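# Sort last shift's pressed parts and finish the work order

## Task

Acting as operator of the pressing cell, whose leftover state from the previous shift has not been checked, complete the work order and place the good part in the good tray. An end plate whose bearing sits too high and can still be pressed further belongs in the rework tray; every other faulty join belongs in the scrap tray. At the end the machine and the gauge must both be idle with no alarm standing, the guard must be down (shut), and nothing may remain inside it.

## Robot and tools

ROBOT. Two Doosan M1013 arms, left_arm (on the +y side) and right_arm, each carrying a Robotiq 140 two-finger gripper whose fingers can fold. Grip near the fingertip quarter of the pads; deeper grips may fold the fingers and hold loosely or too hard. Pressing fingertips into a surface folds them quietly.

FRAMES. Results give positions in a scene frame: origin at table-top height midway between the nominal bases, +z up, +x out over the table, metres. Gripper +z points along the fingers, the fingers close along its y axis; end_effector_position is the point between closed pads. Every pose number you send is an offset from that arm's current Hand target (shown in each result), expressed in the Hand target's own axes, never an absolute pose. 1.0 = 0.6 m or 180 degrees. rx, ry, rz form one rotation vector.

execute_actions(actions, cameras). actions is a list run in order; each action may hold rows, steps, until, and device keys machine and/or gauge. rows: up to 15 rows, one per 1/30 s control step. Each row is one flat list of 18 numbers in [-1, 1] covering both arms: left dx, dy, dz, rx, ry, rz, gripper position, force_limit, speed, then the same nine for right. All rows of an action count from the Hand target at that action's start, not from the previous row; a new action starts from the new Hand target, so repeating an offset moves further. Gripper position: +1 fully open (140 mm), about -0.8 pads touch, -1 closes until blocked. force_limit and speed in [-1, 1] (both start at +1); lower values give gentler grips and slower fingers. To keep an arm or gripper unchanged, send six zeros and its last gripper numbers (0 is itself a command). steps: 1 to 450, default 15, at least one per row; after the last row targets are held. Ramp offsets gradually (about 0.01 per row) for smooth motion. until ends the action early when machine/gauge fields match, e.g. {"machine": {"state": "idle"}}, numbers need a comparison like [">=", 3]; {"all": {"status": "ended"}} or {"any": ...} wait for motions to end. cameras: names from cam_high, cam_low, cam_nest, cam_left_wrist, cam_right_wrist, or ["all"]; an empty actions list returns all images.

move(target, speed, blend, stop_force, zero, blocking, cameras). Straight-line path for each gripper. target: one 18-number row as above, or up to 15 such rows, every row counted from the same starting Hand targets. speed: path top speed in m/s, 0.002 to 2 (default 0.25), one value or one per target. blend: corner rounding in m per target (0 = stop at each). stop_force: 10 to 80 N, ends an arm's path when it feels that much push along its travel; use it only slowly and without turning the wrist; leave it out when backing away from a contact. zero (default true) re-zeroes the force reading first. blocking=false returns early while the move continues; then use wait or stop. Moves last at most 10 s. The result adds a move: line (done, off_target, held, fault, moving) plus limits acted.

wait(seconds 0 to 10) lets time run. stop brakes a running move. zoom_image(camera, region [x0,y0,x1,y1], max 504 px each side) enlarges the latest image. show_instructions shows the reference pages (the work order image). read_manual gives licence texts. finished_scene(scene) ends the scene irreversibly; call it only when everything is in its final state.

RESULTS. Per arm: end_effector_position, quat_wxyz, velocities, Hand target, joint positions and torques, external torques, Flange force (gripper axes, includes held weight). object_status: 0 moving, 1 blocked while opening, 2 blocked while closing (a grip), 3 reached command or pads met. position_measured in counts: 3 open, 139 about 60 mm, 230 pads met. Tool commands lists present gripper commands. machine line shows the selected page (setup, readings or curve) plus state, guard_state, clamp_state, entry, alarm. gauge shows state, message, readings count and no_1 to no_5 in mm.

MACHINE. A servo press: ram over a clamping nest, powered guard, load cell. Plates sit bore up in the nest; a loose pressing sleeve must stand centred (about 1 mm) and square on the bearing. Commands in a machine object: guard shut/open, clamp clamp/open, page, register with value (-12000 to 12000) and write true together, cycle_start, feed_hold, reset, home, touch, tare; a list of up to 8 objects runs in sequence. Heights in mm above the nest plane, forces in N. Check registers (program, stored programs, revision, windows join_lo/hi, end_lo/hi, cell_zero, ram_zero, force_max) against the work order before pressing. Guard and clamp only move when the ram is still. A gripper holding a piece over the nest, or anything blocking the guard, is a cabinet fault. Alarms: reset clears, then home raises the ram.

GAUGE. measure true reads one flat round piece centred on the plate; takes about 12 s and succeeds only when the readings count rises. Keep arms and other parts clear during it.

AVOID. Forces of 144 N or joint overloads (arm stops 10 s), pushing past firm contacts, arms touching each other, dropping or flinging parts, anything leaving the table, crashing the ram, leaving grippers in the nest area, and long stretched holds that overheat motors.

Each tool is called after "Emit:" in YAML: its name, and indented under it one key for each argument.

Reference images:

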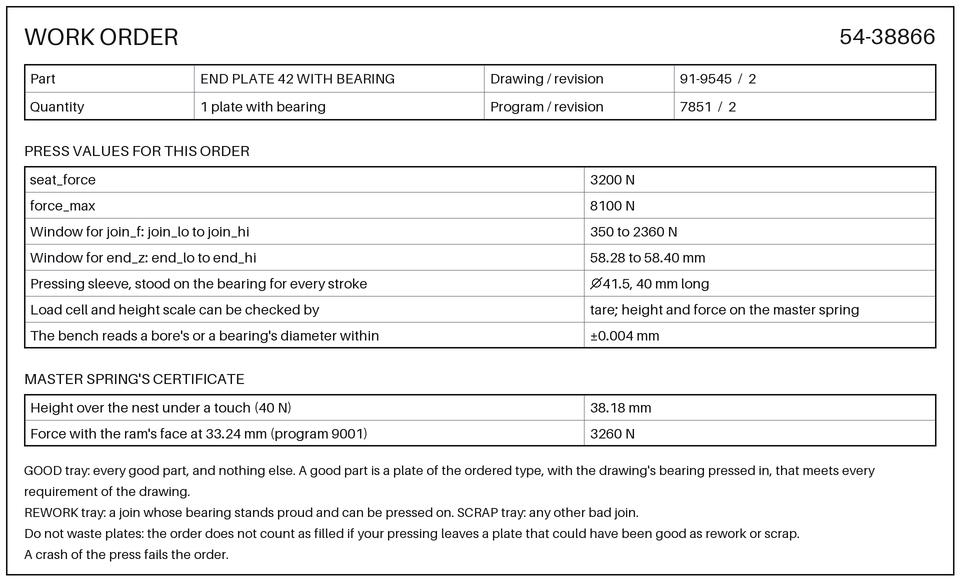

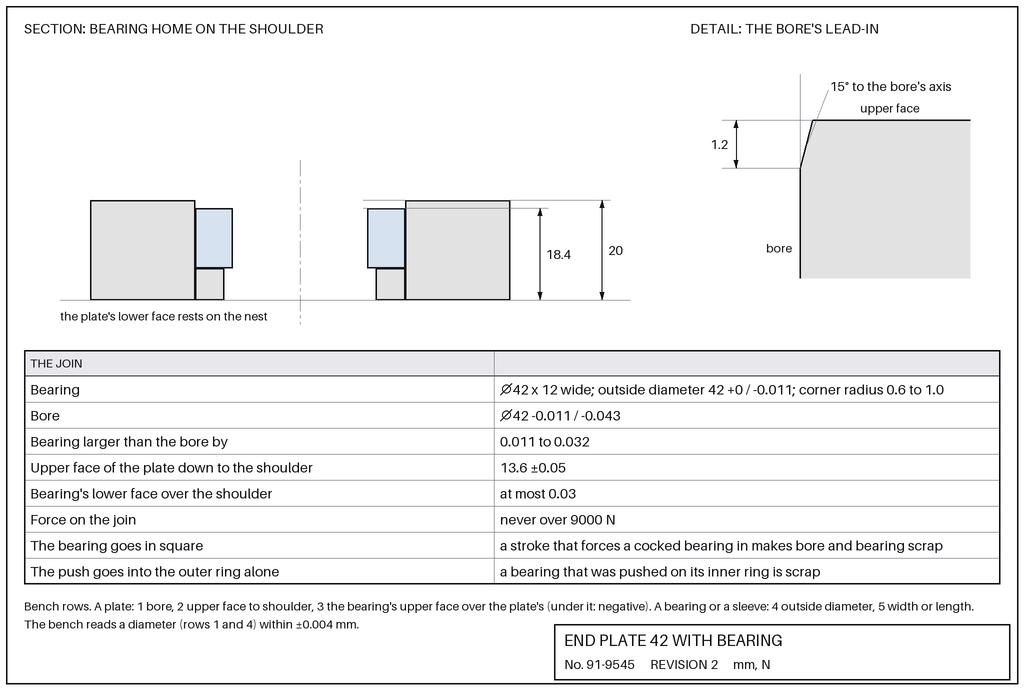

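## Session

Emit:
execute_actions:
  actions: []

Scene clock: 0.00 s.
left_arm: end_effector_position=(+0.3504, +0.4137, +0.3944) position_measured=3 object_status=3 end_effector_quat_wxyz=(-0.033, +0.999, -0.023, +0.019) | right_arm: end_effector_position=(+0.5274, -0.6617, +0.3944) position_measured=3 object_status=3 end_effector_quat_wxyz=(-0.033, +0.999, -0.038, +0.020)
Joint positions: left_arm=[-0.195 -0.211 1.886 0.073 1.442 1.383] | right_arm=[-0.195 -0.211 1.886 0.073 1.442 1.383]
Joint velocities: within noise
Joint torques (N m): no reading
External joint torques (N m): no reading
Flange force (N): no reading
Hand target: left_arm +0.3504, +0.4137, +0.3944; -0.033, +0.999, -0.023, +0.019 | right_arm +0.5274, -0.6617, +0.3944; -0.033, +0.999, -0.038, +0.020
Tool commands: left_gripper/position=+1.0 left_gripper/force_limit=+1.0 left_gripper/speed=+1.0 right_gripper/position=+1.0 right_gripper/force_limit=+1.0 right_gripper/speed=+1.0
machine.setup: program=+7851 ram_zero=+155.234 seat_force=+320 force_max=+8100 join_lo=+350 join_hi=+2360 end_lo=+58.280 end_hi=+58.400 cell_gain=+2.058 cell_zero=+92 program_revision=+2 program_top=+58.400 stored1_number=+3536 stored1_revision=+4 stored2_number=+6420 stored2_revision=+3 stored3_number=+9001 stored3_revision=+1 stored4_number=+2375 stored4_revision=+5 stored5_number=+7851 stored5_revision=+2
machine: state=idle guard_state=shut clamp_state=closed_empty guard_answer=taken clamp_answer=taken page=setup entry=no_entry entries=0 alarm=no_alarm queue=idle queue_left=0
gauge: message=nothing_yet readings=0 no_1=0.000 no_2=0.000 no_3=0.000 no_4=0.000 no_5=0.000

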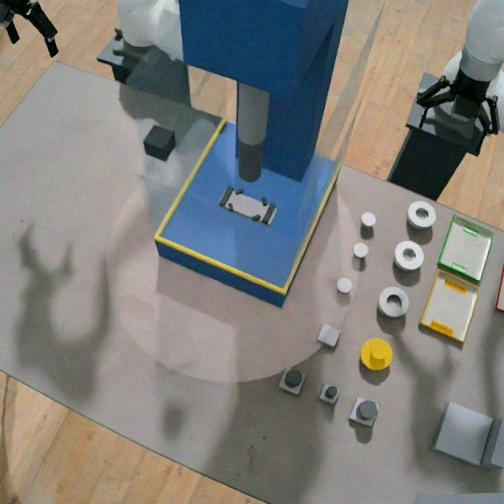

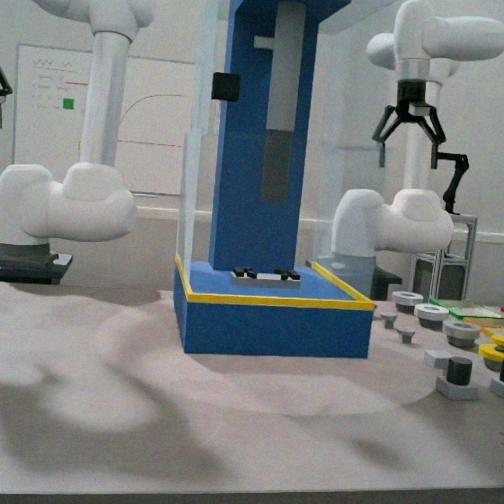

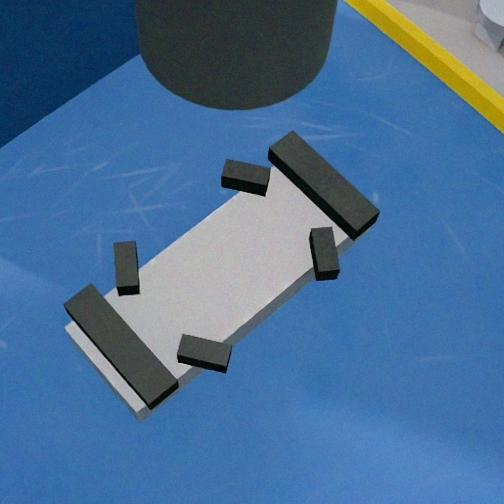

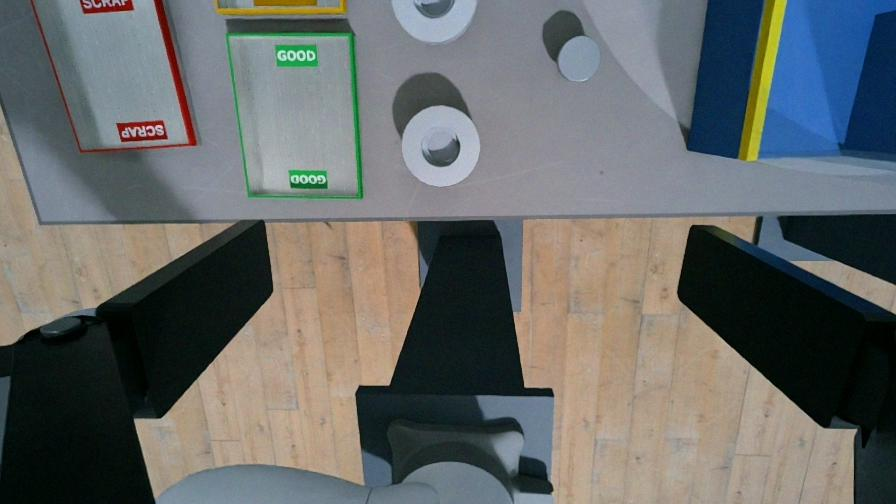

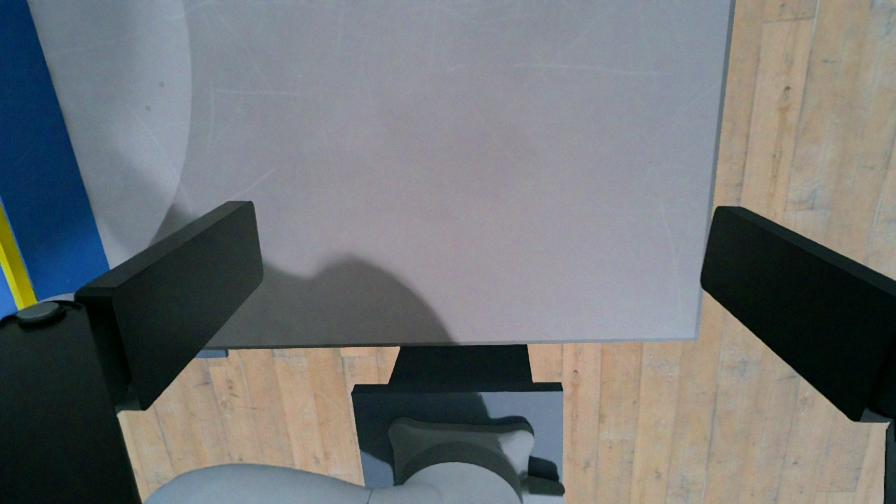

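Emit:
zoom_image:
  camera: "cam_high"
  region: [260, 180, 504, 460]

Emit:
zoom_image:
  camera: "cam_low"
  region: [340, 260, 504, 410]

Emit:
zoom_image:
  camera: "cam_left_wrist"
  region: [380, 0, 680, 200]

Scaled by 1.800 from the camera's 504x504 image, which has a finer 720x720 frame.

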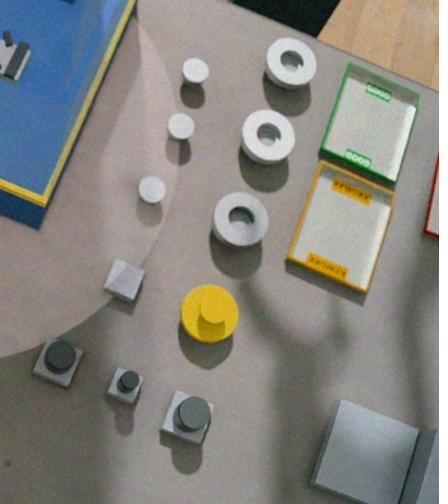

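Scaled by 3.073 from the camera's 504x504 image, which has a finer 720x720 frame.

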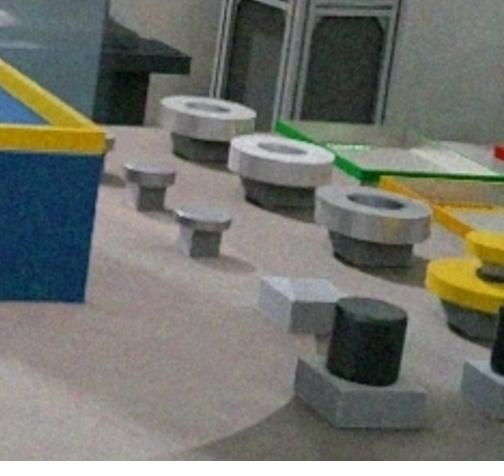

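Scaled by 1.680 from the camera's 896x504 image, which has a finer 1280x720 frame.

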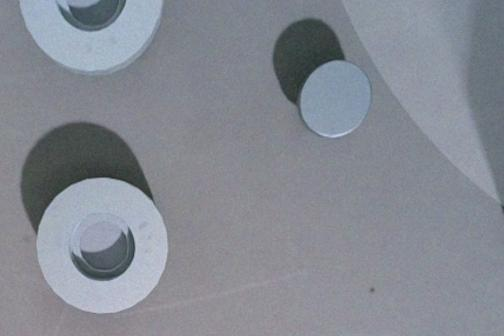

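Emit:
execute_actions:
  actions:
    - {"machine": [{"clamp":"open"},{"guard": "open"}], "steps": 150, "until": {"machine": {"queue": "done"}}}

Emit:
move:
  target: [0.424,0.0035,-0.152,0,0,0,1,1,1,0,0,0,0,0,0,1,1,1]
  cameras: ["cam_left_wrist","cam_high"]

Scene clock: 29.80 s.
left_arm: end_effector_position=(+0.3504, +0.4137, +0.3944) position_measured=3 object_status=3 end_effector_quat_wxyz=(-0.033, +0.999, -0.023, +0.019) | right_arm: end_effector_position=(+0.5274, -0.6617, +0.3944) position_measured=3 object_status=3 end_effector_quat_wxyz=(-0.033, +0.999, -0.038, +0.020)
Joint positions: left_arm=[-0.195 -0.211 1.886 0.073 1.442 1.383] | right_arm=[-0.195 -0.211 1.886 0.073 1.442 1.383]
Joint torques (N m): left_arm=[-2 -19.81 -41.84 4.94 0.24 -0.6] | right_arm=[0.56 -19.81 -42.58 4.5 -0.16 -0.49]
External joint torques (N m): left_arm=[2 -0.56 -0.34 -0.43 -0.36 0.6] | right_arm=[-0.53 -0.4 0.74 -0.03 0.04 0.48]
Flange force (N): left_arm=[0.7 -6.1 0.3] | right_arm=[-1.7 0.0 0.9]
Hand target: left_arm +0.3504, +0.4137, +0.3944; -0.033, +0.999, -0.023, +0.019 | right_arm +0.5274, -0.6617, +0.3944; -0.033, +0.999, -0.038, +0.020
Tool commands: left_gripper/position=+1.0 left_gripper/force_limit=+1.0 left_gripper/speed=+1.0 right_gripper/position=+1.0 right_gripper/force_limit=+1.0 right_gripper/speed=+1.0
machine.setup: program=+7851 ram_zero=+155.234 seat_force=+320 force_max=+8100 join_lo=+350 join_hi=+2360 end_lo=+58.280 end_hi=+58.400 cell_gain=+2.058 cell_zero=+92 program_revision=+2 program_top=+58.400 stored1_number=+3536 stored1_revision=+4 stored2_number=+6420 stored2_revision=+3 stored3_number=+9001 stored3_revision=+1 stored4_number=+2375 stored4_revision=+5 stored5_number=+7851 stored5_revision=+2
machine: state=idle guard_state=open clamp_state=open guard_answer=taken clamp_answer=taken page=setup entry=no_entry entries=0 alarm=no_alarm queue=done queue_left=0
gauge: message=nothing_yet readings=0 no_1=0.000 no_2=0.000 no_3=0.000 no_4=0.000 no_5=0.000

Scene clock: 31.37 s.
left_arm: end_effector_position=(+0.6005, +0.3939, +0.4947) position_measured=3 object_status=3 end_effector_quat_wxyz=(-0.033, +0.999, -0.023, +0.019) | right_arm: end_effector_position=(+0.5274, -0.6617, +0.3944) position_measured=3 object_status=3 end_effector_quat_wxyz=(-0.033, +0.999, -0.038, +0.020)
Joint positions: left_arm=[-0.141 0.194 1.305 0.071 1.614 1.449] | right_arm=[-0.195 -0.211 1.886 0.073 1.442 1.383]
Joint torques (N m): left_arm=[-1.78 -62.86 -41.51 4.94 0.24 -0.6] | right_arm=[0.53 -18.97 -42.54 4.44 -0.12 -0.52]
External joint torques (N m): left_arm=[1.73 0.56 -0.64 -0.44 -0.38 0.6] | right_arm=[-0.58 -1.22 0.67 0.03 0 0.51]
Flange force (N): left_arm=[2.6 -3.3 -0.4] | right_arm=[-3.0 -0.1 0.7]
Hand target: left_arm +0.6005, +0.3939, +0.4947; -0.033, +0.999, -0.023, +0.019 | right_arm +0.5274, -0.6617, +0.3944; -0.033, +0.999, -0.038, +0.020
Off the commanded pose: left_arm 0.000 m, 0 deg | right_arm 0.000 m, 0 deg.
machine.setup: program=+7851 ram_zero=+155.234 seat_force=+320 force_max=+8100 join_lo=+350 join_hi=+2360 end_lo=+58.280 end_hi=+58.400 cell_gain=+2.058 cell_zero=+92 program_revision=+2 program_top=+58.400 stored1_number=+3536 stored1_revision=+4 stored2_number=+6420 stored2_revision=+3 stored3_number=+9001 stored3_revision=+1 stored4_number=+2375 stored4_revision=+5 stored5_number=+7851 stored5_revision=+2
machine: state=idle guard_state=open clamp_state=open guard_answer=taken clamp_answer=taken page=setup entry=no_entry entries=0 alarm=no_alarm queue=done queue_left=0
gauge: message=nothing_yet readings=0 no_1=0.000 no_2=0.000 no_3=0.000 no_4=0.000 no_5=0.000
move: done
Images, in order (width x height): cam_high 504x504, cam_left_wrist 896x504.

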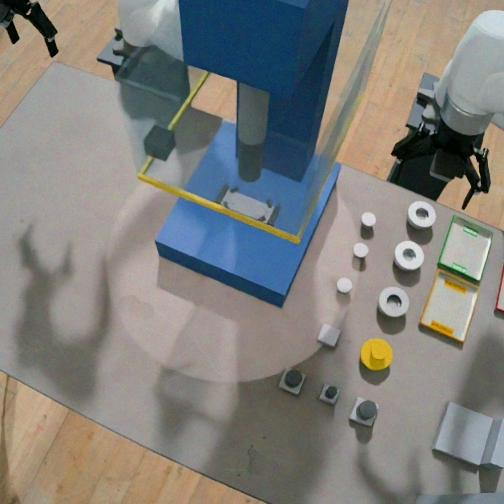

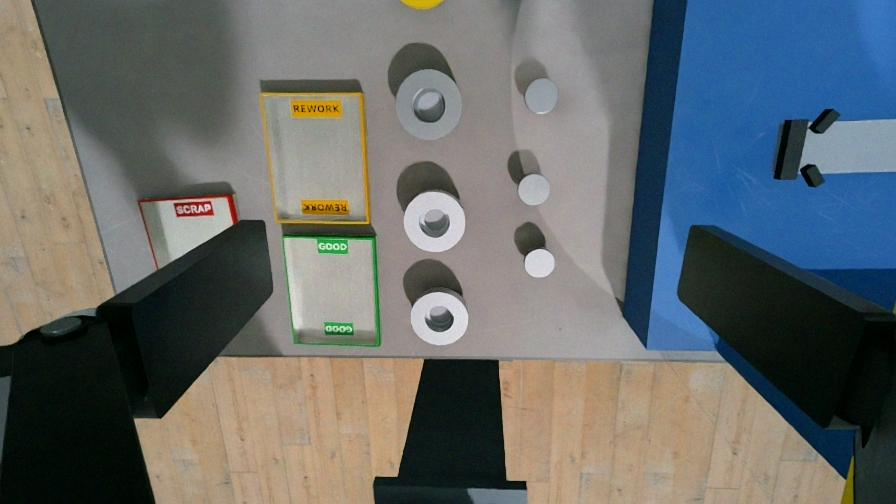

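Emit:
zoom_image:
  camera: "cam_left_wrist"
  region: [370, 40, 590, 200]

Emit:
zoom_image:
  camera: "cam_left_wrist"
  region: [370, 150, 590, 350]

Scaled by 2.291 from the camera's 896x504 image, which has a finer 1280x720 frame.

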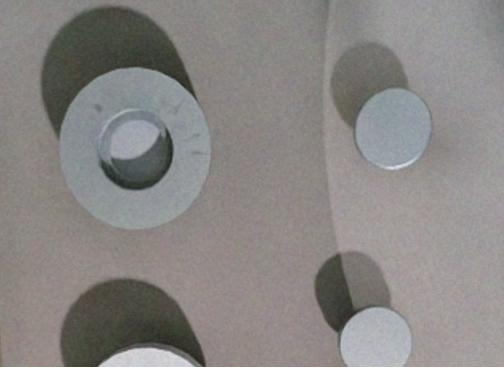

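Scaled by 2.291 from the camera's 896x504 image, which has a finer 1280x720 frame.

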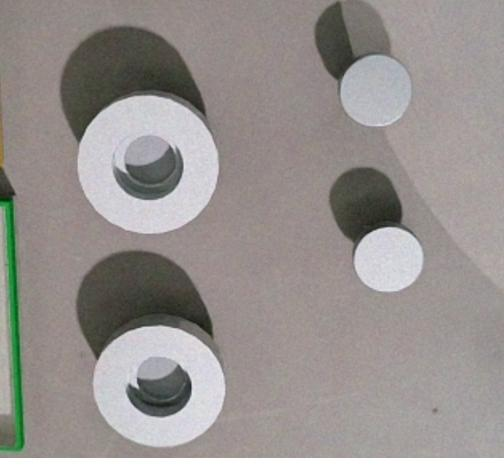

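Emit:
move:
  target: [0,0,0,-0.021,-0.0121,-0.0146,1,1,1,0,0,0,0,0,0,1,1,1]
  cameras: ["cam_left_wrist","cam_high","cam_low"]

Emit:
zoom_image:
  camera: "cam_low"
  region: [320, 30, 504, 214]

Emit:
zoom_image:
  camera: "cam_left_wrist"
  region: [250, 0, 700, 370]

Scene clock: 69.30 s.
left_arm: end_effector_position=(+0.6005, +0.3939, +0.4947) position_measured=3 object_status=3 end_effector_quat_wxyz=(+0.000, +1.000, +0.000, +0.000) | right_arm: end_effector_position=(+0.5274, -0.6617, +0.3944) position_measured=3 object_status=3 end_effector_quat_wxyz=(-0.033, +0.999, -0.038, +0.020)
Joint positions: left_arm=[-0.107 0.213 1.281 0 1.647 1.434] | right_arm=[-0.195 -0.211 1.886 0.073 1.442 1.383]
Joint torques (N m): left_arm=[-1.9 -63.91 -41.71 4.72 0.27 -0.61] | right_arm=[0.67 -19.15 -42.64 4.46 -0.13 -0.49]
External joint torques (N m): left_arm=[1.84 -0.3 -0.46 -0.39 -0.32 0.61] | right_arm=[-0.69 -1 0.81 0 0.01 0.48]
Flange force (N): left_arm=[0.8 -3.5 -0.3] | right_arm=[-2.9 0.3 1.0]
Hand target: left_arm +0.6005, +0.3939, +0.4947; +0.000, +1.000, +0.000, +0.000 | right_arm +0.5274, -0.6617, +0.3944; -0.033, +0.999, -0.038, +0.020
Off the commanded pose: left_arm 0.000 m, 0 deg | right_arm 0.000 m, 0 deg.
machine.setup: program=+7851 ram_zero=+155.234 seat_force=+320 force_max=+8100 join_lo=+350 join_hi=+2360 end_lo=+58.280 end_hi=+58.400 cell_gain=+2.058 cell_zero=+92 program_revision=+2 program_top=+58.400 stored1_number=+3536 stored1_revision=+4 stored2_number=+6420 stored2_revision=+3 stored3_number=+9001 stored3_revision=+1 stored4_number=+2375 stored4_revision=+5 stored5_number=+7851 stored5_revision=+2
machine: state=idle guard_state=open clamp_state=open guard_answer=taken clamp_answer=taken page=setup entry=no_entry entries=0 alarm=no_alarm queue=done queue_left=0
gauge: message=nothing_yet readings=0 no_1=0.000 no_2=0.000 no_3=0.000 no_4=0.000 no_5=0.000
move: done
Images, in order (width x height): cam_high 504x504, cam_low 504x504, cam_left_wrist 896x504.

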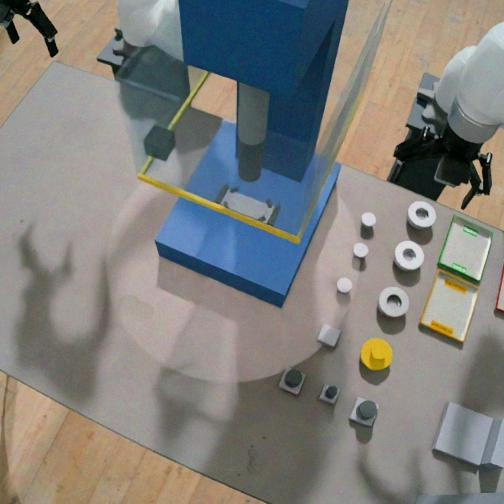

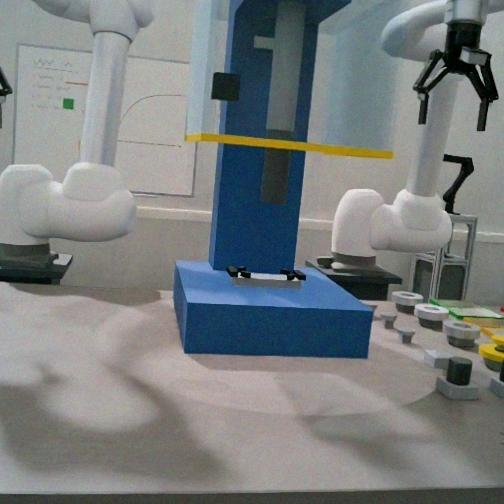

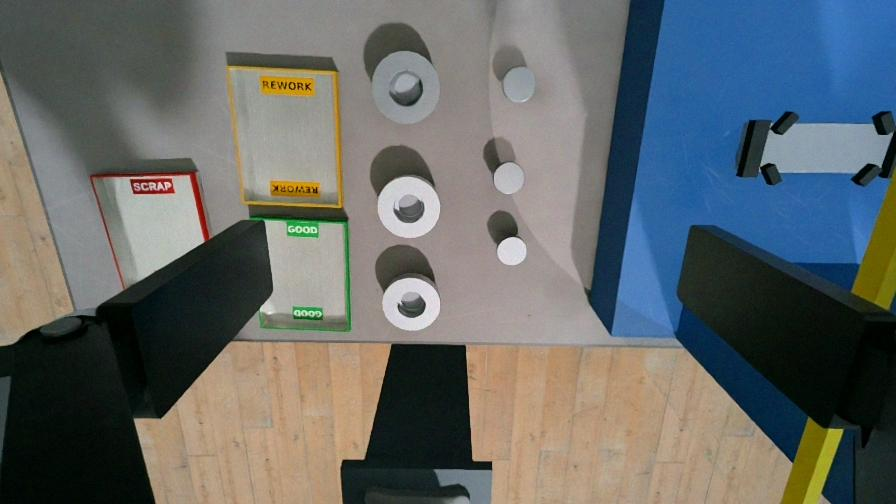

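Scaled by 2.739 from the camera's 504x504 image, which has a finer 720x720 frame.

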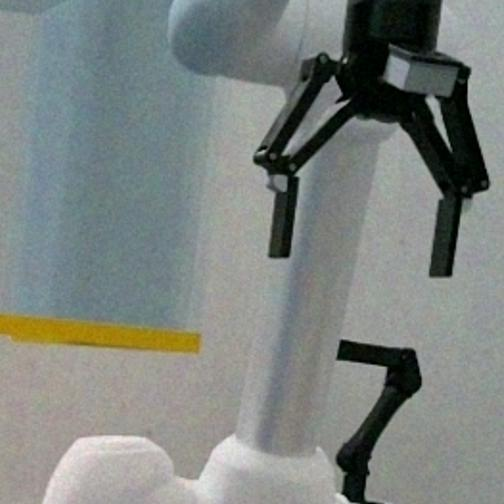

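Scaled by 1.120 from the camera's 896x504 image, which has a finer 1280x720 frame.

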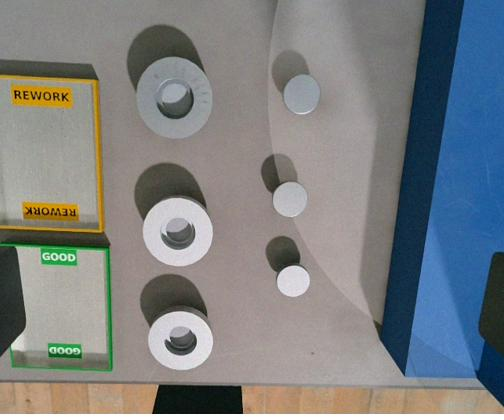

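Emit:
move:
  target: [0.4167,-0.177,0.158,0,0,0,1,1,1,0,0,0,0,0,0,1,1,1]
  cameras: ["cam_left_wrist","cam_high"]

Emit:
zoom_image:
  camera: "cam_left_wrist"
  region: [0, 0, 450, 300]

Scene clock: 100.67 s.
left_arm: end_effector_position=(+0.7701, +0.4667, +0.4296) position_measured=3 object_status=3 end_effector_quat_wxyz=(+0.000, +1.000, +0.000, +0.002) | right_arm: end_effector_position=(+0.5274, -0.6617, +0.3944) position_measured=3 object_status=3 end_effector_quat_wxyz=(-0.033, +0.999, -0.038, +0.020)
Joint positions: left_arm=[0.005 0.5 0.999 0 1.639 1.546] | right_arm=[-0.195 -0.211 1.886 0.073 1.442 1.383]
Joint torques (N m): left_arm=[5.26 -72.8 -40.6 4.29 0.3 -0.62] | right_arm=[0.44 -19.56 -42.38 4.47 -0.15 -0.5]
External joint torques (N m): left_arm=[-5.3 -20.16 -2.09 0.09 -0.37 0.62] | right_arm=[-0.41 -0.65 0.53 0 0.03 0.5]
External joint torques when the fault began: left_arm=[-71.59 -126.02 -11.51 3.31 0.61 0.56]
Flange force (N): left_arm=[-33.0 6.0 -0.8] | right_arm=[-1.8 -0.3 0.6]
Flange force when the fault began (N): left_arm=[-208.9 86.2 -7.7]
Hand target: left_arm +0.7701, +0.4667, +0.4296; +0.000, +1.000, +0.000, +0.002 (not the last commanded pose) | right_arm +0.5274, -0.6617, +0.3944; -0.033, +0.999, -0.038, +0.020
Tool commands: left_gripper/position=+1.0 left_gripper/force_limit=+1.0 left_gripper/speed=+1.0 right_gripper/position=+1.0 right_gripper/force_limit=+1.0 right_gripper/speed=+1.0
Off the commanded pose: left_arm 0.092 m, 0 deg | right_arm 0.000 m, 0 deg.
FORCE FAULT: contact force on the left arm reached its limit, and that arm stopped for 10 seconds. The contact can be on any part of that arm, not only on its tool. That arm's remaining commands of this call were not run. That arm's target is now where it stood when the stop ended, not its last command. That arm accepts commands again.
machine.setup: program=+7851 ram_zero=+155.234 seat_force=+320 force_max=+8100 join_lo=+350 join_hi=+2360 end_lo=+58.280 end_hi=+58.400 cell_gain=+2.058 cell_zero=+92 program_revision=+2 program_top=+58.400 stored1_number=+3536 stored1_revision=+4 stored2_number=+6420 stored2_revision=+3 stored3_number=+9001 stored3_revision=+1 stored4_number=+2375 stored4_revision=+5 stored5_number=+7851 stored5_revision=+2
machine: state=idle guard_state=open clamp_state=open guard_answer=taken clamp_answer=taken page=setup entry=no_entry entries=0 alarm=no_alarm queue=done queue_left=0
gauge: message=nothing_yet readings=0 no_1=0.000 no_2=0.000 no_3=0.000 no_4=0.000 no_5=0.000
move: fault (left_arm)
Images, in order (width x height): cam_high 504x504, cam_left_wrist 896x504.

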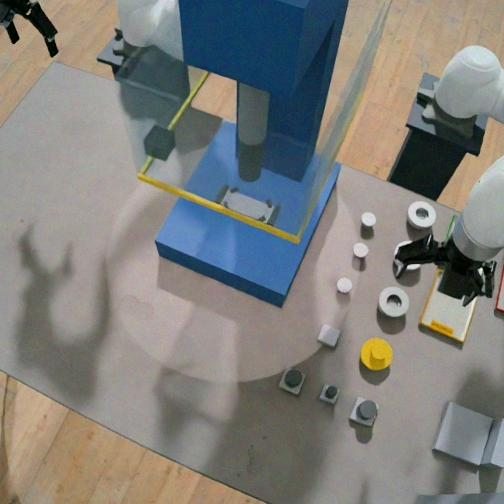

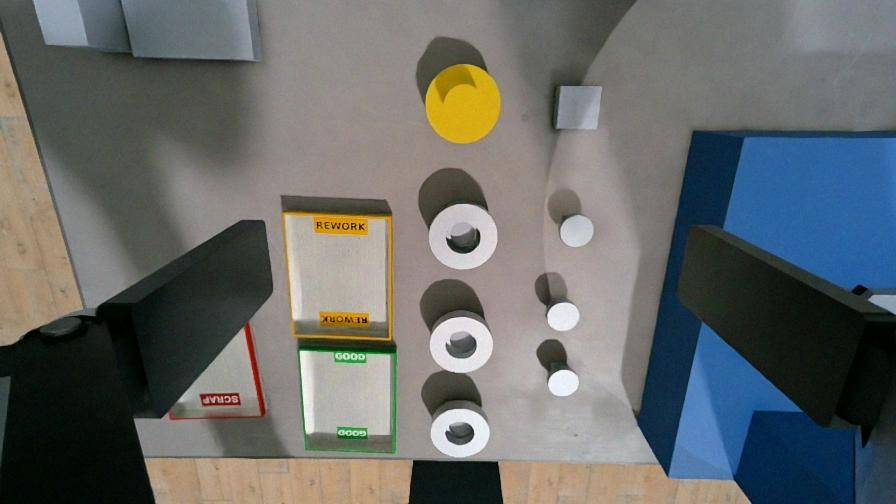

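Scaled by 1.120 from the camera's 896x504 image, which has a finer 1280x720 frame.

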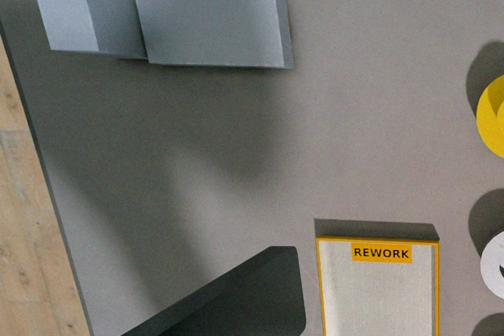

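Emit:
zoom_image:
  camera: "cam_high"
  region: [354, 354, 504, 504]

Emit:
zoom_image:
  camera: "cam_high"
  region: [354, 130, 504, 330]

Emit:
execute_actions:
  actions: []
  cameras: ["cam_low"]

Emit:
zoom_image:
  camera: "cam_low"
  region: [304, 0, 504, 200]

Scaled by 3.360 from the camera's 504x504 image, which has a finer 720x720 frame.

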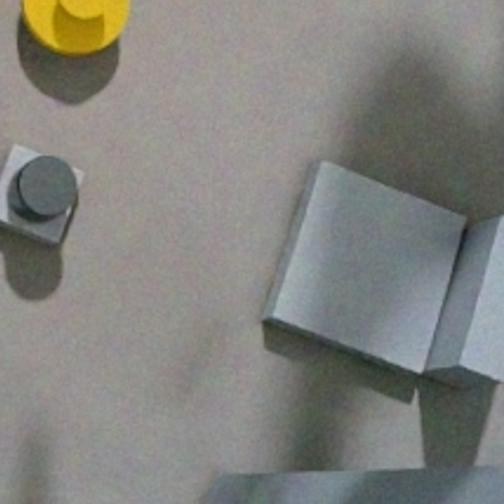

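Scaled by 2.520 from the camera's 504x504 image, which has a finer 720x720 frame.

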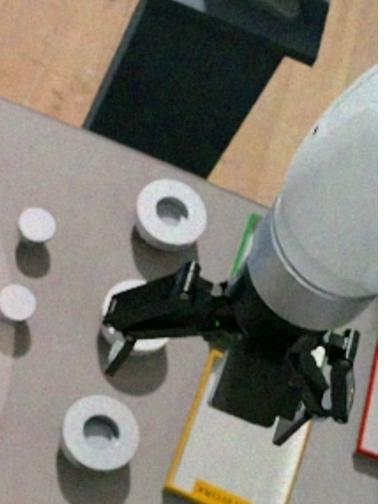

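Scene clock: 119.40 s.
left_arm: end_effector_position=(+0.7701, +0.4667, +0.4296) position_measured=3 object_status=3 end_effector_quat_wxyz=(+0.000, +1.000, +0.000, +0.002) | right_arm: end_effector_position=(+0.5274, -0.6617, +0.3944) position_measured=3 object_status=3 end_effector_quat_wxyz=(-0.033, +0.999, -0.038, +0.020)
Joint positions: left_arm=[0.005 0.5 0.999 0 1.639 1.546] | right_arm=[-0.195 -0.211 1.886 0.073 1.442 1.383]
Joint velocities: within noise
Joint torques (N m): left_arm=[5.18 -72.99 -40.54 4.25 0.29 -0.64] | right_arm=[0.4 -19.26 -42.47 4.49 -0.13 -0.51]
External joint torques (N m): left_arm=[-5.21 -19.22 -1.67 0.08 -0.36 0.64] | right_arm=[-0.4 -0.92 0.67 -0.02 0.01 0.5]
Flange force (N): left_arm=[-32.4 5.8 -0.2] | right_arm=[-2.4 -0.4 0.8]
Hand target: left_arm +0.7701, +0.4667, +0.4296; +0.000, +1.000, +0.000, +0.002 (not the last commanded pose) | right_arm +0.5274, -0.6617, +0.3944; -0.033, +0.999, -0.038, +0.020
Tool commands: left_gripper/position=+1.0 left_gripper/force_limit=+1.0 left_gripper/speed=+1.0 right_gripper/position=+1.0 right_gripper/force_limit=+1.0 right_gripper/speed=+1.0
Off the commanded pose: left_arm 0.092 m, 0 deg | right_arm 0.000 m, 0 deg.
machine.setup: program=+7851 ram_zero=+155.234 seat_force=+320 force_max=+8100 join_lo=+350 join_hi=+2360 end_lo=+58.280 end_hi=+58.400 cell_gain=+2.058 cell_zero=+92 program_revision=+2 program_top=+58.400 stored1_number=+3536 stored1_revision=+4 stored2_number=+6420 stored2_revision=+3 stored3_number=+9001 stored3_revision=+1 stored4_number=+2375 stored4_revision=+5 stored5_number=+7851 stored5_revision=+2
machine: state=idle guard_state=open clamp_state=open guard_answer=taken clamp_answer=taken page=setup entry=no_entry entries=0 alarm=no_alarm queue=done queue_left=0
gauge: message=nothing_yet readings=0 no_1=0.000 no_2=0.000 no_3=0.000 no_4=0.000 no_5=0.000
Images, in order (width x height): cam_low 504x504.

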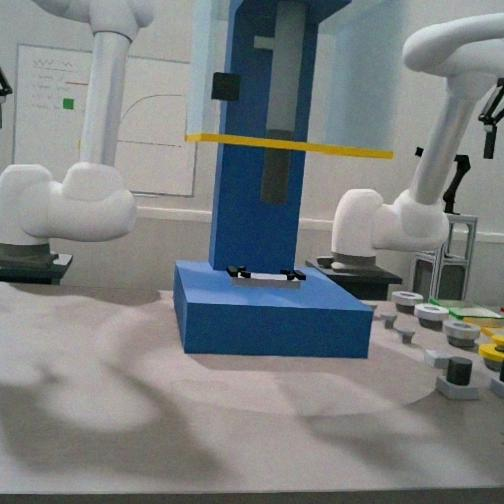

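Scaled by 2.520 from the camera's 504x504 image, which has a finer 720x720 frame.

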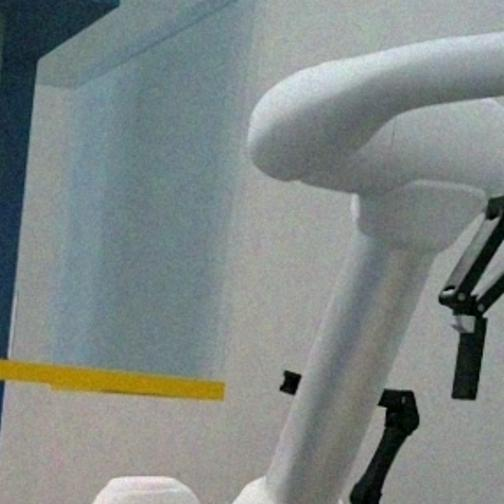

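Emit:
move:
  target: [-0.3,0,-0.15,0,0,0,1,1,1,0,0,0,0,0,0,1,1,1]

Emit:
move:
  target: [0,0,0,0,0.4167,0,1,1,1,0,0,0,0,0,0,1,1,1]
  cameras: ["cam_left_wrist"]

Scene clock: 129.77 s.
left_arm: end_effector_position=(+0.5898, +0.4665, +0.5190) position_measured=3 object_status=3 end_effector_quat_wxyz=(+0.000, +1.000, +0.000, +0.002) | right_arm: end_effector_position=(+0.5274, -0.6617, +0.3944) position_measured=3 object_status=3 end_effector_quat_wxyz=(-0.033, +0.999, -0.038, +0.020)
Joint positions: left_arm=[-0.002 0.193 1.261 0 1.685 1.539] | right_arm=[-0.195 -0.211 1.886 0.073 1.442 1.383]
Joint torques (N m): left_arm=[-1.9 -61.56 -41.41 4.73 0.28 -0.64] | right_arm=[0.32 -19.51 -42.56 4.45 -0.13 -0.48]
External joint torques (N m): left_arm=[1.85 -0.12 -0.41 -0.44 -0.34 0.64] | right_arm=[-0.32 -0.73 0.66 0.02 0.02 0.48]
Flange force (N): left_arm=[0.6 -3.7 -0.2] | right_arm=[-2.1 -0.5 0.8]
Hand target: left_arm +0.5898, +0.4666, +0.5191; +0.000, +1.000, +0.000, +0.002 | right_arm +0.5274, -0.6617, +0.3944; -0.033, +0.999, -0.038, +0.020
Off the commanded pose: left_arm 0.000 m, 0 deg | right_arm 0.000 m, 0 deg.
machine.setup: program=+7851 ram_zero=+155.234 seat_force=+320 force_max=+8100 join_lo=+350 join_hi=+2360 end_lo=+58.280 end_hi=+58.400 cell_gain=+2.058 cell_zero=+92 program_revision=+2 program_top=+58.400 stored1_number=+3536 stored1_revision=+4 stored2_number=+6420 stored2_revision=+3 stored3_number=+9001 stored3_revision=+1 stored4_number=+2375 stored4_revision=+5 stored5_number=+7851 stored5_revision=+2
machine: state=idle guard_state=open clamp_state=open guard_answer=taken clamp_answer=taken page=setup entry=no_entry entries=0 alarm=no_alarm queue=done queue_left=0
gauge: message=nothing_yet readings=0 no_1=0.000 no_2=0.000 no_3=0.000 no_4=0.000 no_5=0.000
move: done

Scene clock: 133.13 s.
left_arm: end_effector_position=(+0.5898, +0.4673, +0.5192) position_measured=3 object_status=3 end_effector_quat_wxyz=(+0.013, +0.794, -0.010, +0.608) | right_arm: end_effector_position=(+0.5274, -0.6617, +0.3944) position_measured=3 object_status=3 end_effector_quat_wxyz=(-0.033, +0.999, -0.038, +0.020)
Joint positions: left_arm=[0.002 -0.294 2.165 0.185 -0.036 1.379] | right_arm=[-0.195 -0.211 1.886 0.073 1.442 1.383]
Joint torques (N m): left_arm=[-2.03 -12.58 -42.82 4.46 -2.29 -0.58] | right_arm=[0.37 -19.52 -42.54 4.47 -0.12 -0.5]
External joint torques (N m): left_arm=[2.04 -0.33 -0.23 -0.42 -0.3 0.58] | right_arm=[-0.39 -0.63 0.73 0 0 0.49]
Flange force (N): left_arm=[0.0 0.0 0.0] | right_arm=[-2.0 -0.4 1.0]
Hand target: left_arm +0.5898, +0.4666, +0.5191; +0.000, +0.792, +0.000, +0.610 | right_arm +0.5274, -0.6617, +0.3944; -0.033, +0.999, -0.038, +0.020
Off the commanded pose: left_arm 0.001 m, 2 deg | right_arm 0.000 m, 0 deg.
machine.setup: program=+7851 ram_zero=+155.234 seat_force=+320 force_max=+8100 join_lo=+350 join_hi=+2360 end_lo=+58.280 end_hi=+58.400 cell_gain=+2.058 cell_zero=+92 program_revision=+2 program_top=+58.400 stored1_number=+3536 stored1_revision=+4 stored2_number=+6420 stored2_revision=+3 stored3_number=+9001 stored3_revision=+1 stored4_number=+2375 stored4_revision=+5 stored5_number=+7851 stored5_revision=+2
machine: state=idle guard_state=open clamp_state=open guard_answer=taken clamp_answer=taken page=setup entry=no_entry entries=0 alarm=no_alarm queue=done queue_left=0
gauge: message=nothing_yet readings=0 no_1=0.000 no_2=0.000 no_3=0.000 no_4=0.000 no_5=0.000
move: done
Images, in order (width x height): cam_left_wrist 896x504.

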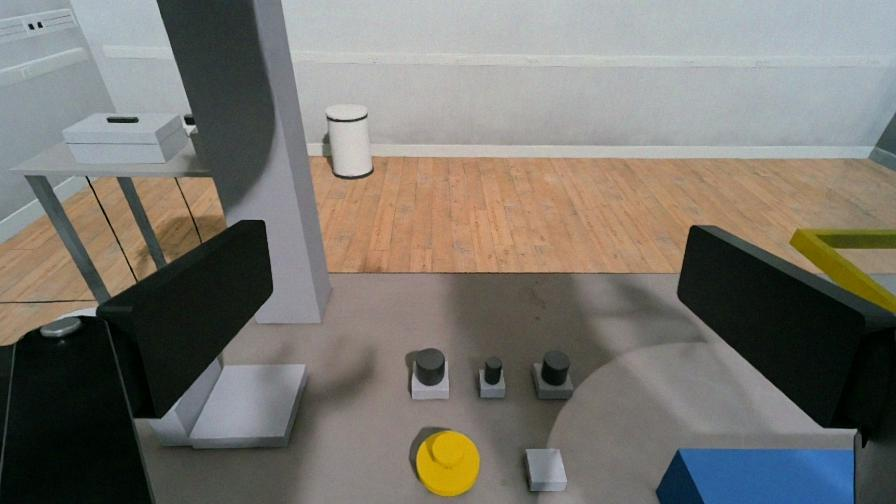

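Emit:
move:
  target: [0,0,0,0,0.2,0,1,1,1,0,0,0,0,0,0,1,1,1]
  cameras: ["cam_left_wrist"]

Scene clock: 137.10 s.
left_arm: end_effector_position=(+0.5897, +0.4666, +0.5189) position_measured=3 object_status=3 end_effector_quat_wxyz=(+0.000, +0.565, +0.000, +0.825) | right_arm: end_effector_position=(+0.5274, -0.6617, +0.3944) position_measured=3 object_status=3 end_effector_quat_wxyz=(-0.033, +0.999, -0.038, +0.020)
Joint positions: left_arm=[-0.029 -0.045 2.409 -0.06 -1.164 1.616] | right_arm=[-0.195 -0.211 1.886 0.073 1.442 1.383]
Joint torques (N m): left_arm=[-1.91 -26.49 -32.05 3.52 -2.22 -0.59] | right_arm=[0.52 -19.41 -42.45 4.51 -0.11 -0.49]
External joint torques (N m): left_arm=[1.91 -0.88 0.13 -0.37 -0.3 0.59] | right_arm=[-0.55 -0.92 0.36 -0.02 -0.01 0.49]
Flange force (N): left_arm=[1.2 -2.9 -1.1] | right_arm=[-2.1 0.0 0.3]
Hand target: left_arm +0.5898, +0.4666, +0.5191; +0.000, +0.565, +0.000, +0.825 | right_arm +0.5274, -0.6617, +0.3944; -0.033, +0.999, -0.038, +0.020
Off the commanded pose: left_arm 0.000 m, 0 deg | right_arm 0.000 m, 0 deg.
machine.setup: program=+7851 ram_zero=+155.234 seat_force=+320 force_max=+8100 join_lo=+350 join_hi=+2360 end_lo=+58.280 end_hi=+58.400 cell_gain=+2.058 cell_zero=+92 program_revision=+2 program_top=+58.400 stored1_number=+3536 stored1_revision=+4 stored2_number=+6420 stored2_revision=+3 stored3_number=+9001 stored3_revision=+1 stored4_number=+2375 stored4_revision=+5 stored5_number=+7851 stored5_revision=+2
machine: state=idle guard_state=open clamp_state=open guard_answer=taken clamp_answer=taken page=setup entry=no_entry entries=0 alarm=no_alarm queue=done queue_left=0
gauge: message=nothing_yet readings=0 no_1=0.000 no_2=0.000 no_3=0.000 no_4=0.000 no_5=0.000
move: done
Images, in order (width x height): cam_left_wrist 896x504.

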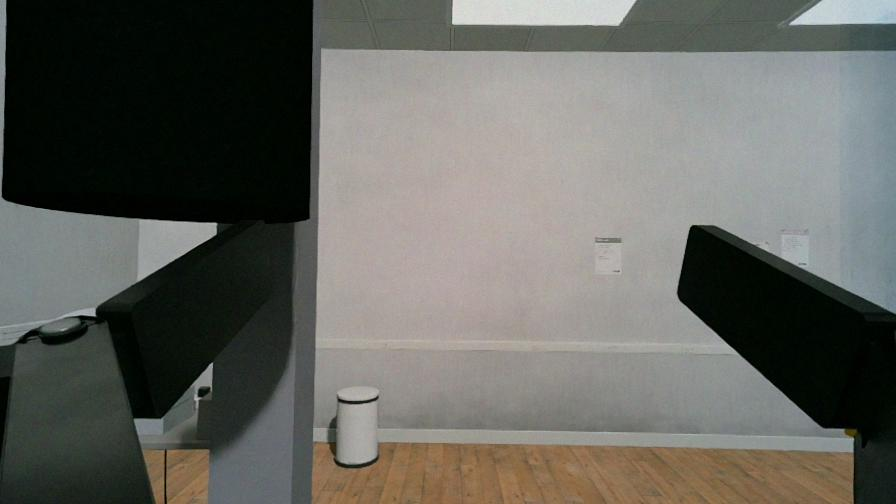

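Emit:
move:
  target: [0,0,0,0,0.25,0,1,1,1,0,0,0,0,0,0,1,1,1]
  cameras: ["cam_left_wrist","cam_high"]

Scene clock: 180.37 s.
left_arm: end_effector_position=(+0.5898, +0.4666, +0.5191) position_measured=3 object_status=3 end_effector_quat_wxyz=(+0.000, +0.206, +0.000, +0.978) | right_arm: end_effector_position=(+0.5274, -0.6617, +0.3944) position_measured=3 object_status=3 end_effector_quat_wxyz=(-0.033, +0.999, -0.038, +0.020)
Joint positions: left_arm=[-0.01 0.507 2.191 -0.021 -2.283 1.594] | right_arm=[-0.195 -0.211 1.886 0.073 1.442 1.383]
Joint torques (N m): left_arm=[-2.11 -69.25 -19.69 2.23 -0.66 -0.6] | right_arm=[0.28 -19.46 -42.62 4.47 -0.15 -0.48]
External joint torques (N m): left_arm=[2.08 -0.58 0.66 -0.35 -0.39 0.6] | right_arm=[-0.25 -0.77 0.76 0.01 0.03 0.48]
Flange force (N): left_arm=[2.0 -2.8 -0.6] | right_arm=[-2.2 -0.7 1.0]
Hand target: left_arm +0.5898, +0.4666, +0.5191; +0.000, +0.206, +0.000, +0.978 | right_arm +0.5274, -0.6617, +0.3944; -0.033, +0.999, -0.038, +0.020
Off the commanded pose: left_arm 0.000 m, 0 deg | right_arm 0.000 m, 0 deg.
machine.setup: program=+7851 ram_zero=+155.234 seat_force=+320 force_max=+8100 join_lo=+350 join_hi=+2360 end_lo=+58.280 end_hi=+58.400 cell_gain=+2.058 cell_zero=+92 program_revision=+2 program_top=+58.400 stored1_number=+3536 stored1_revision=+4 stored2_number=+6420 stored2_revision=+3 stored3_number=+9001 stored3_revision=+1 stored4_number=+2375 stored4_revision=+5 stored5_number=+7851 stored5_revision=+2
machine: state=idle guard_state=open clamp_state=open guard_answer=taken clamp_answer=taken page=setup entry=no_entry entries=0 alarm=no_alarm queue=done queue_left=0
gauge: message=nothing_yet readings=0 no_1=0.000 no_2=0.000 no_3=0.000 no_4=0.000 no_5=0.000
move: done
Images, in order (width x height): cam_high 504x504, cam_left_wrist 896x504.

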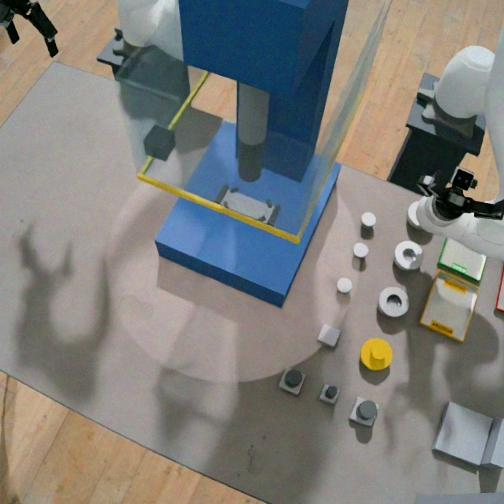

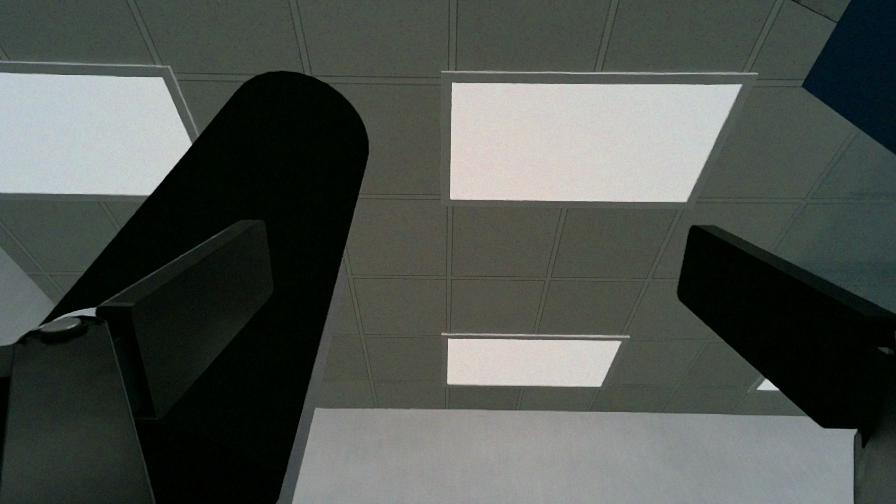

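Emit:
move:
  target: [0.07,0.05,-0.213,0,-0.8667,0,1,1,1,0,0,0,0,0,0,1,1,1]
  speed: 0.5
  cameras: ["cam_left_wrist"]

Scene clock: 242.10 s.
left_arm: end_effector_position=(+0.4998, +0.4366, +0.4191) position_measured=3 object_status=3 end_effector_quat_wxyz=(+0.000, +1.000, +0.000, +0.002) | right_arm: end_effector_position=(+0.5274, -0.6617, +0.3944) position_measured=3 object_status=3 end_effector_quat_wxyz=(-0.033, +0.999, -0.038, +0.020)
Joint positions: left_arm=[-0.058 0.043 1.609 0.001 1.486 1.482] | right_arm=[-0.195 -0.211 1.886 0.073 1.442 1.383]
Joint torques (N m): left_arm=[-2.08 -45.96 -41.73 4.76 0.29 -0.64] | right_arm=[0.51 -19.65 -42.49 4.44 -0.09 -0.53]
External joint torques (N m): left_arm=[2.04 -0.96 -0.63 -0.43 -0.36 0.64] | right_arm=[-0.48 -0.63 0.53 0.04 -0.03 0.53]
Flange force (N): left_arm=[-0.1 -4.6 -0.5] | right_arm=[-1.8 -0.2 0.7]
Hand target: left_arm +0.4998, +0.4366, +0.4191; +0.000, +1.000, +0.000, +0.002 | right_arm +0.5274, -0.6617, +0.3944; -0.033, +0.999, -0.038, +0.020
Off the commanded pose: left_arm 0.000 m, 0 deg | right_arm 0.000 m, 0 deg.
machine.setup: program=+7851 ram_zero=+155.234 seat_force=+320 force_max=+8100 join_lo=+350 join_hi=+2360 end_lo=+58.280 end_hi=+58.400 cell_gain=+2.058 cell_zero=+92 program_revision=+2 program_top=+58.400 stored1_number=+3536 stored1_revision=+4 stored2_number=+6420 stored2_revision=+3 stored3_number=+9001 stored3_revision=+1 stored4_number=+2375 stored4_revision=+5 stored5_number=+7851 stored5_revision=+2
machine: state=idle guard_state=open clamp_state=open guard_answer=taken clamp_answer=taken page=setup entry=no_entry entries=0 alarm=no_alarm queue=done queue_left=0
gauge: message=nothing_yet readings=0 no_1=0.000 no_2=0.000 no_3=0.000 no_4=0.000 no_5=0.000
move: done
Images, in order (width x height): cam_left_wrist 896x504.

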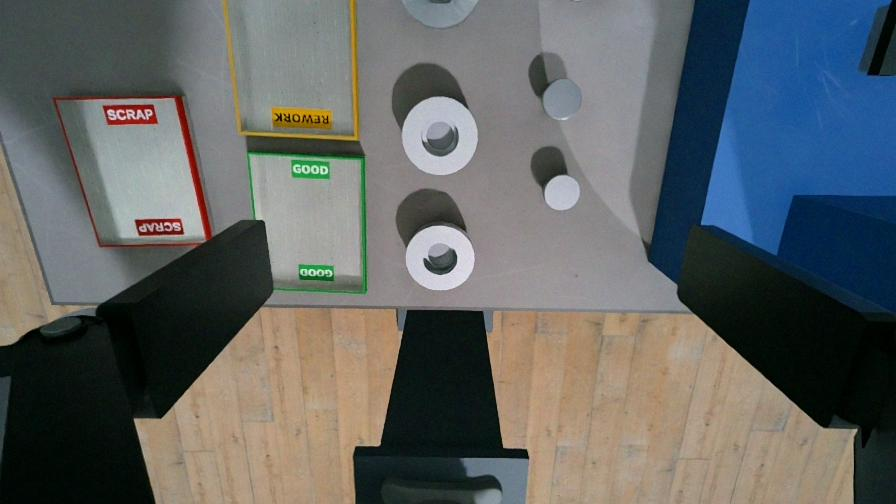

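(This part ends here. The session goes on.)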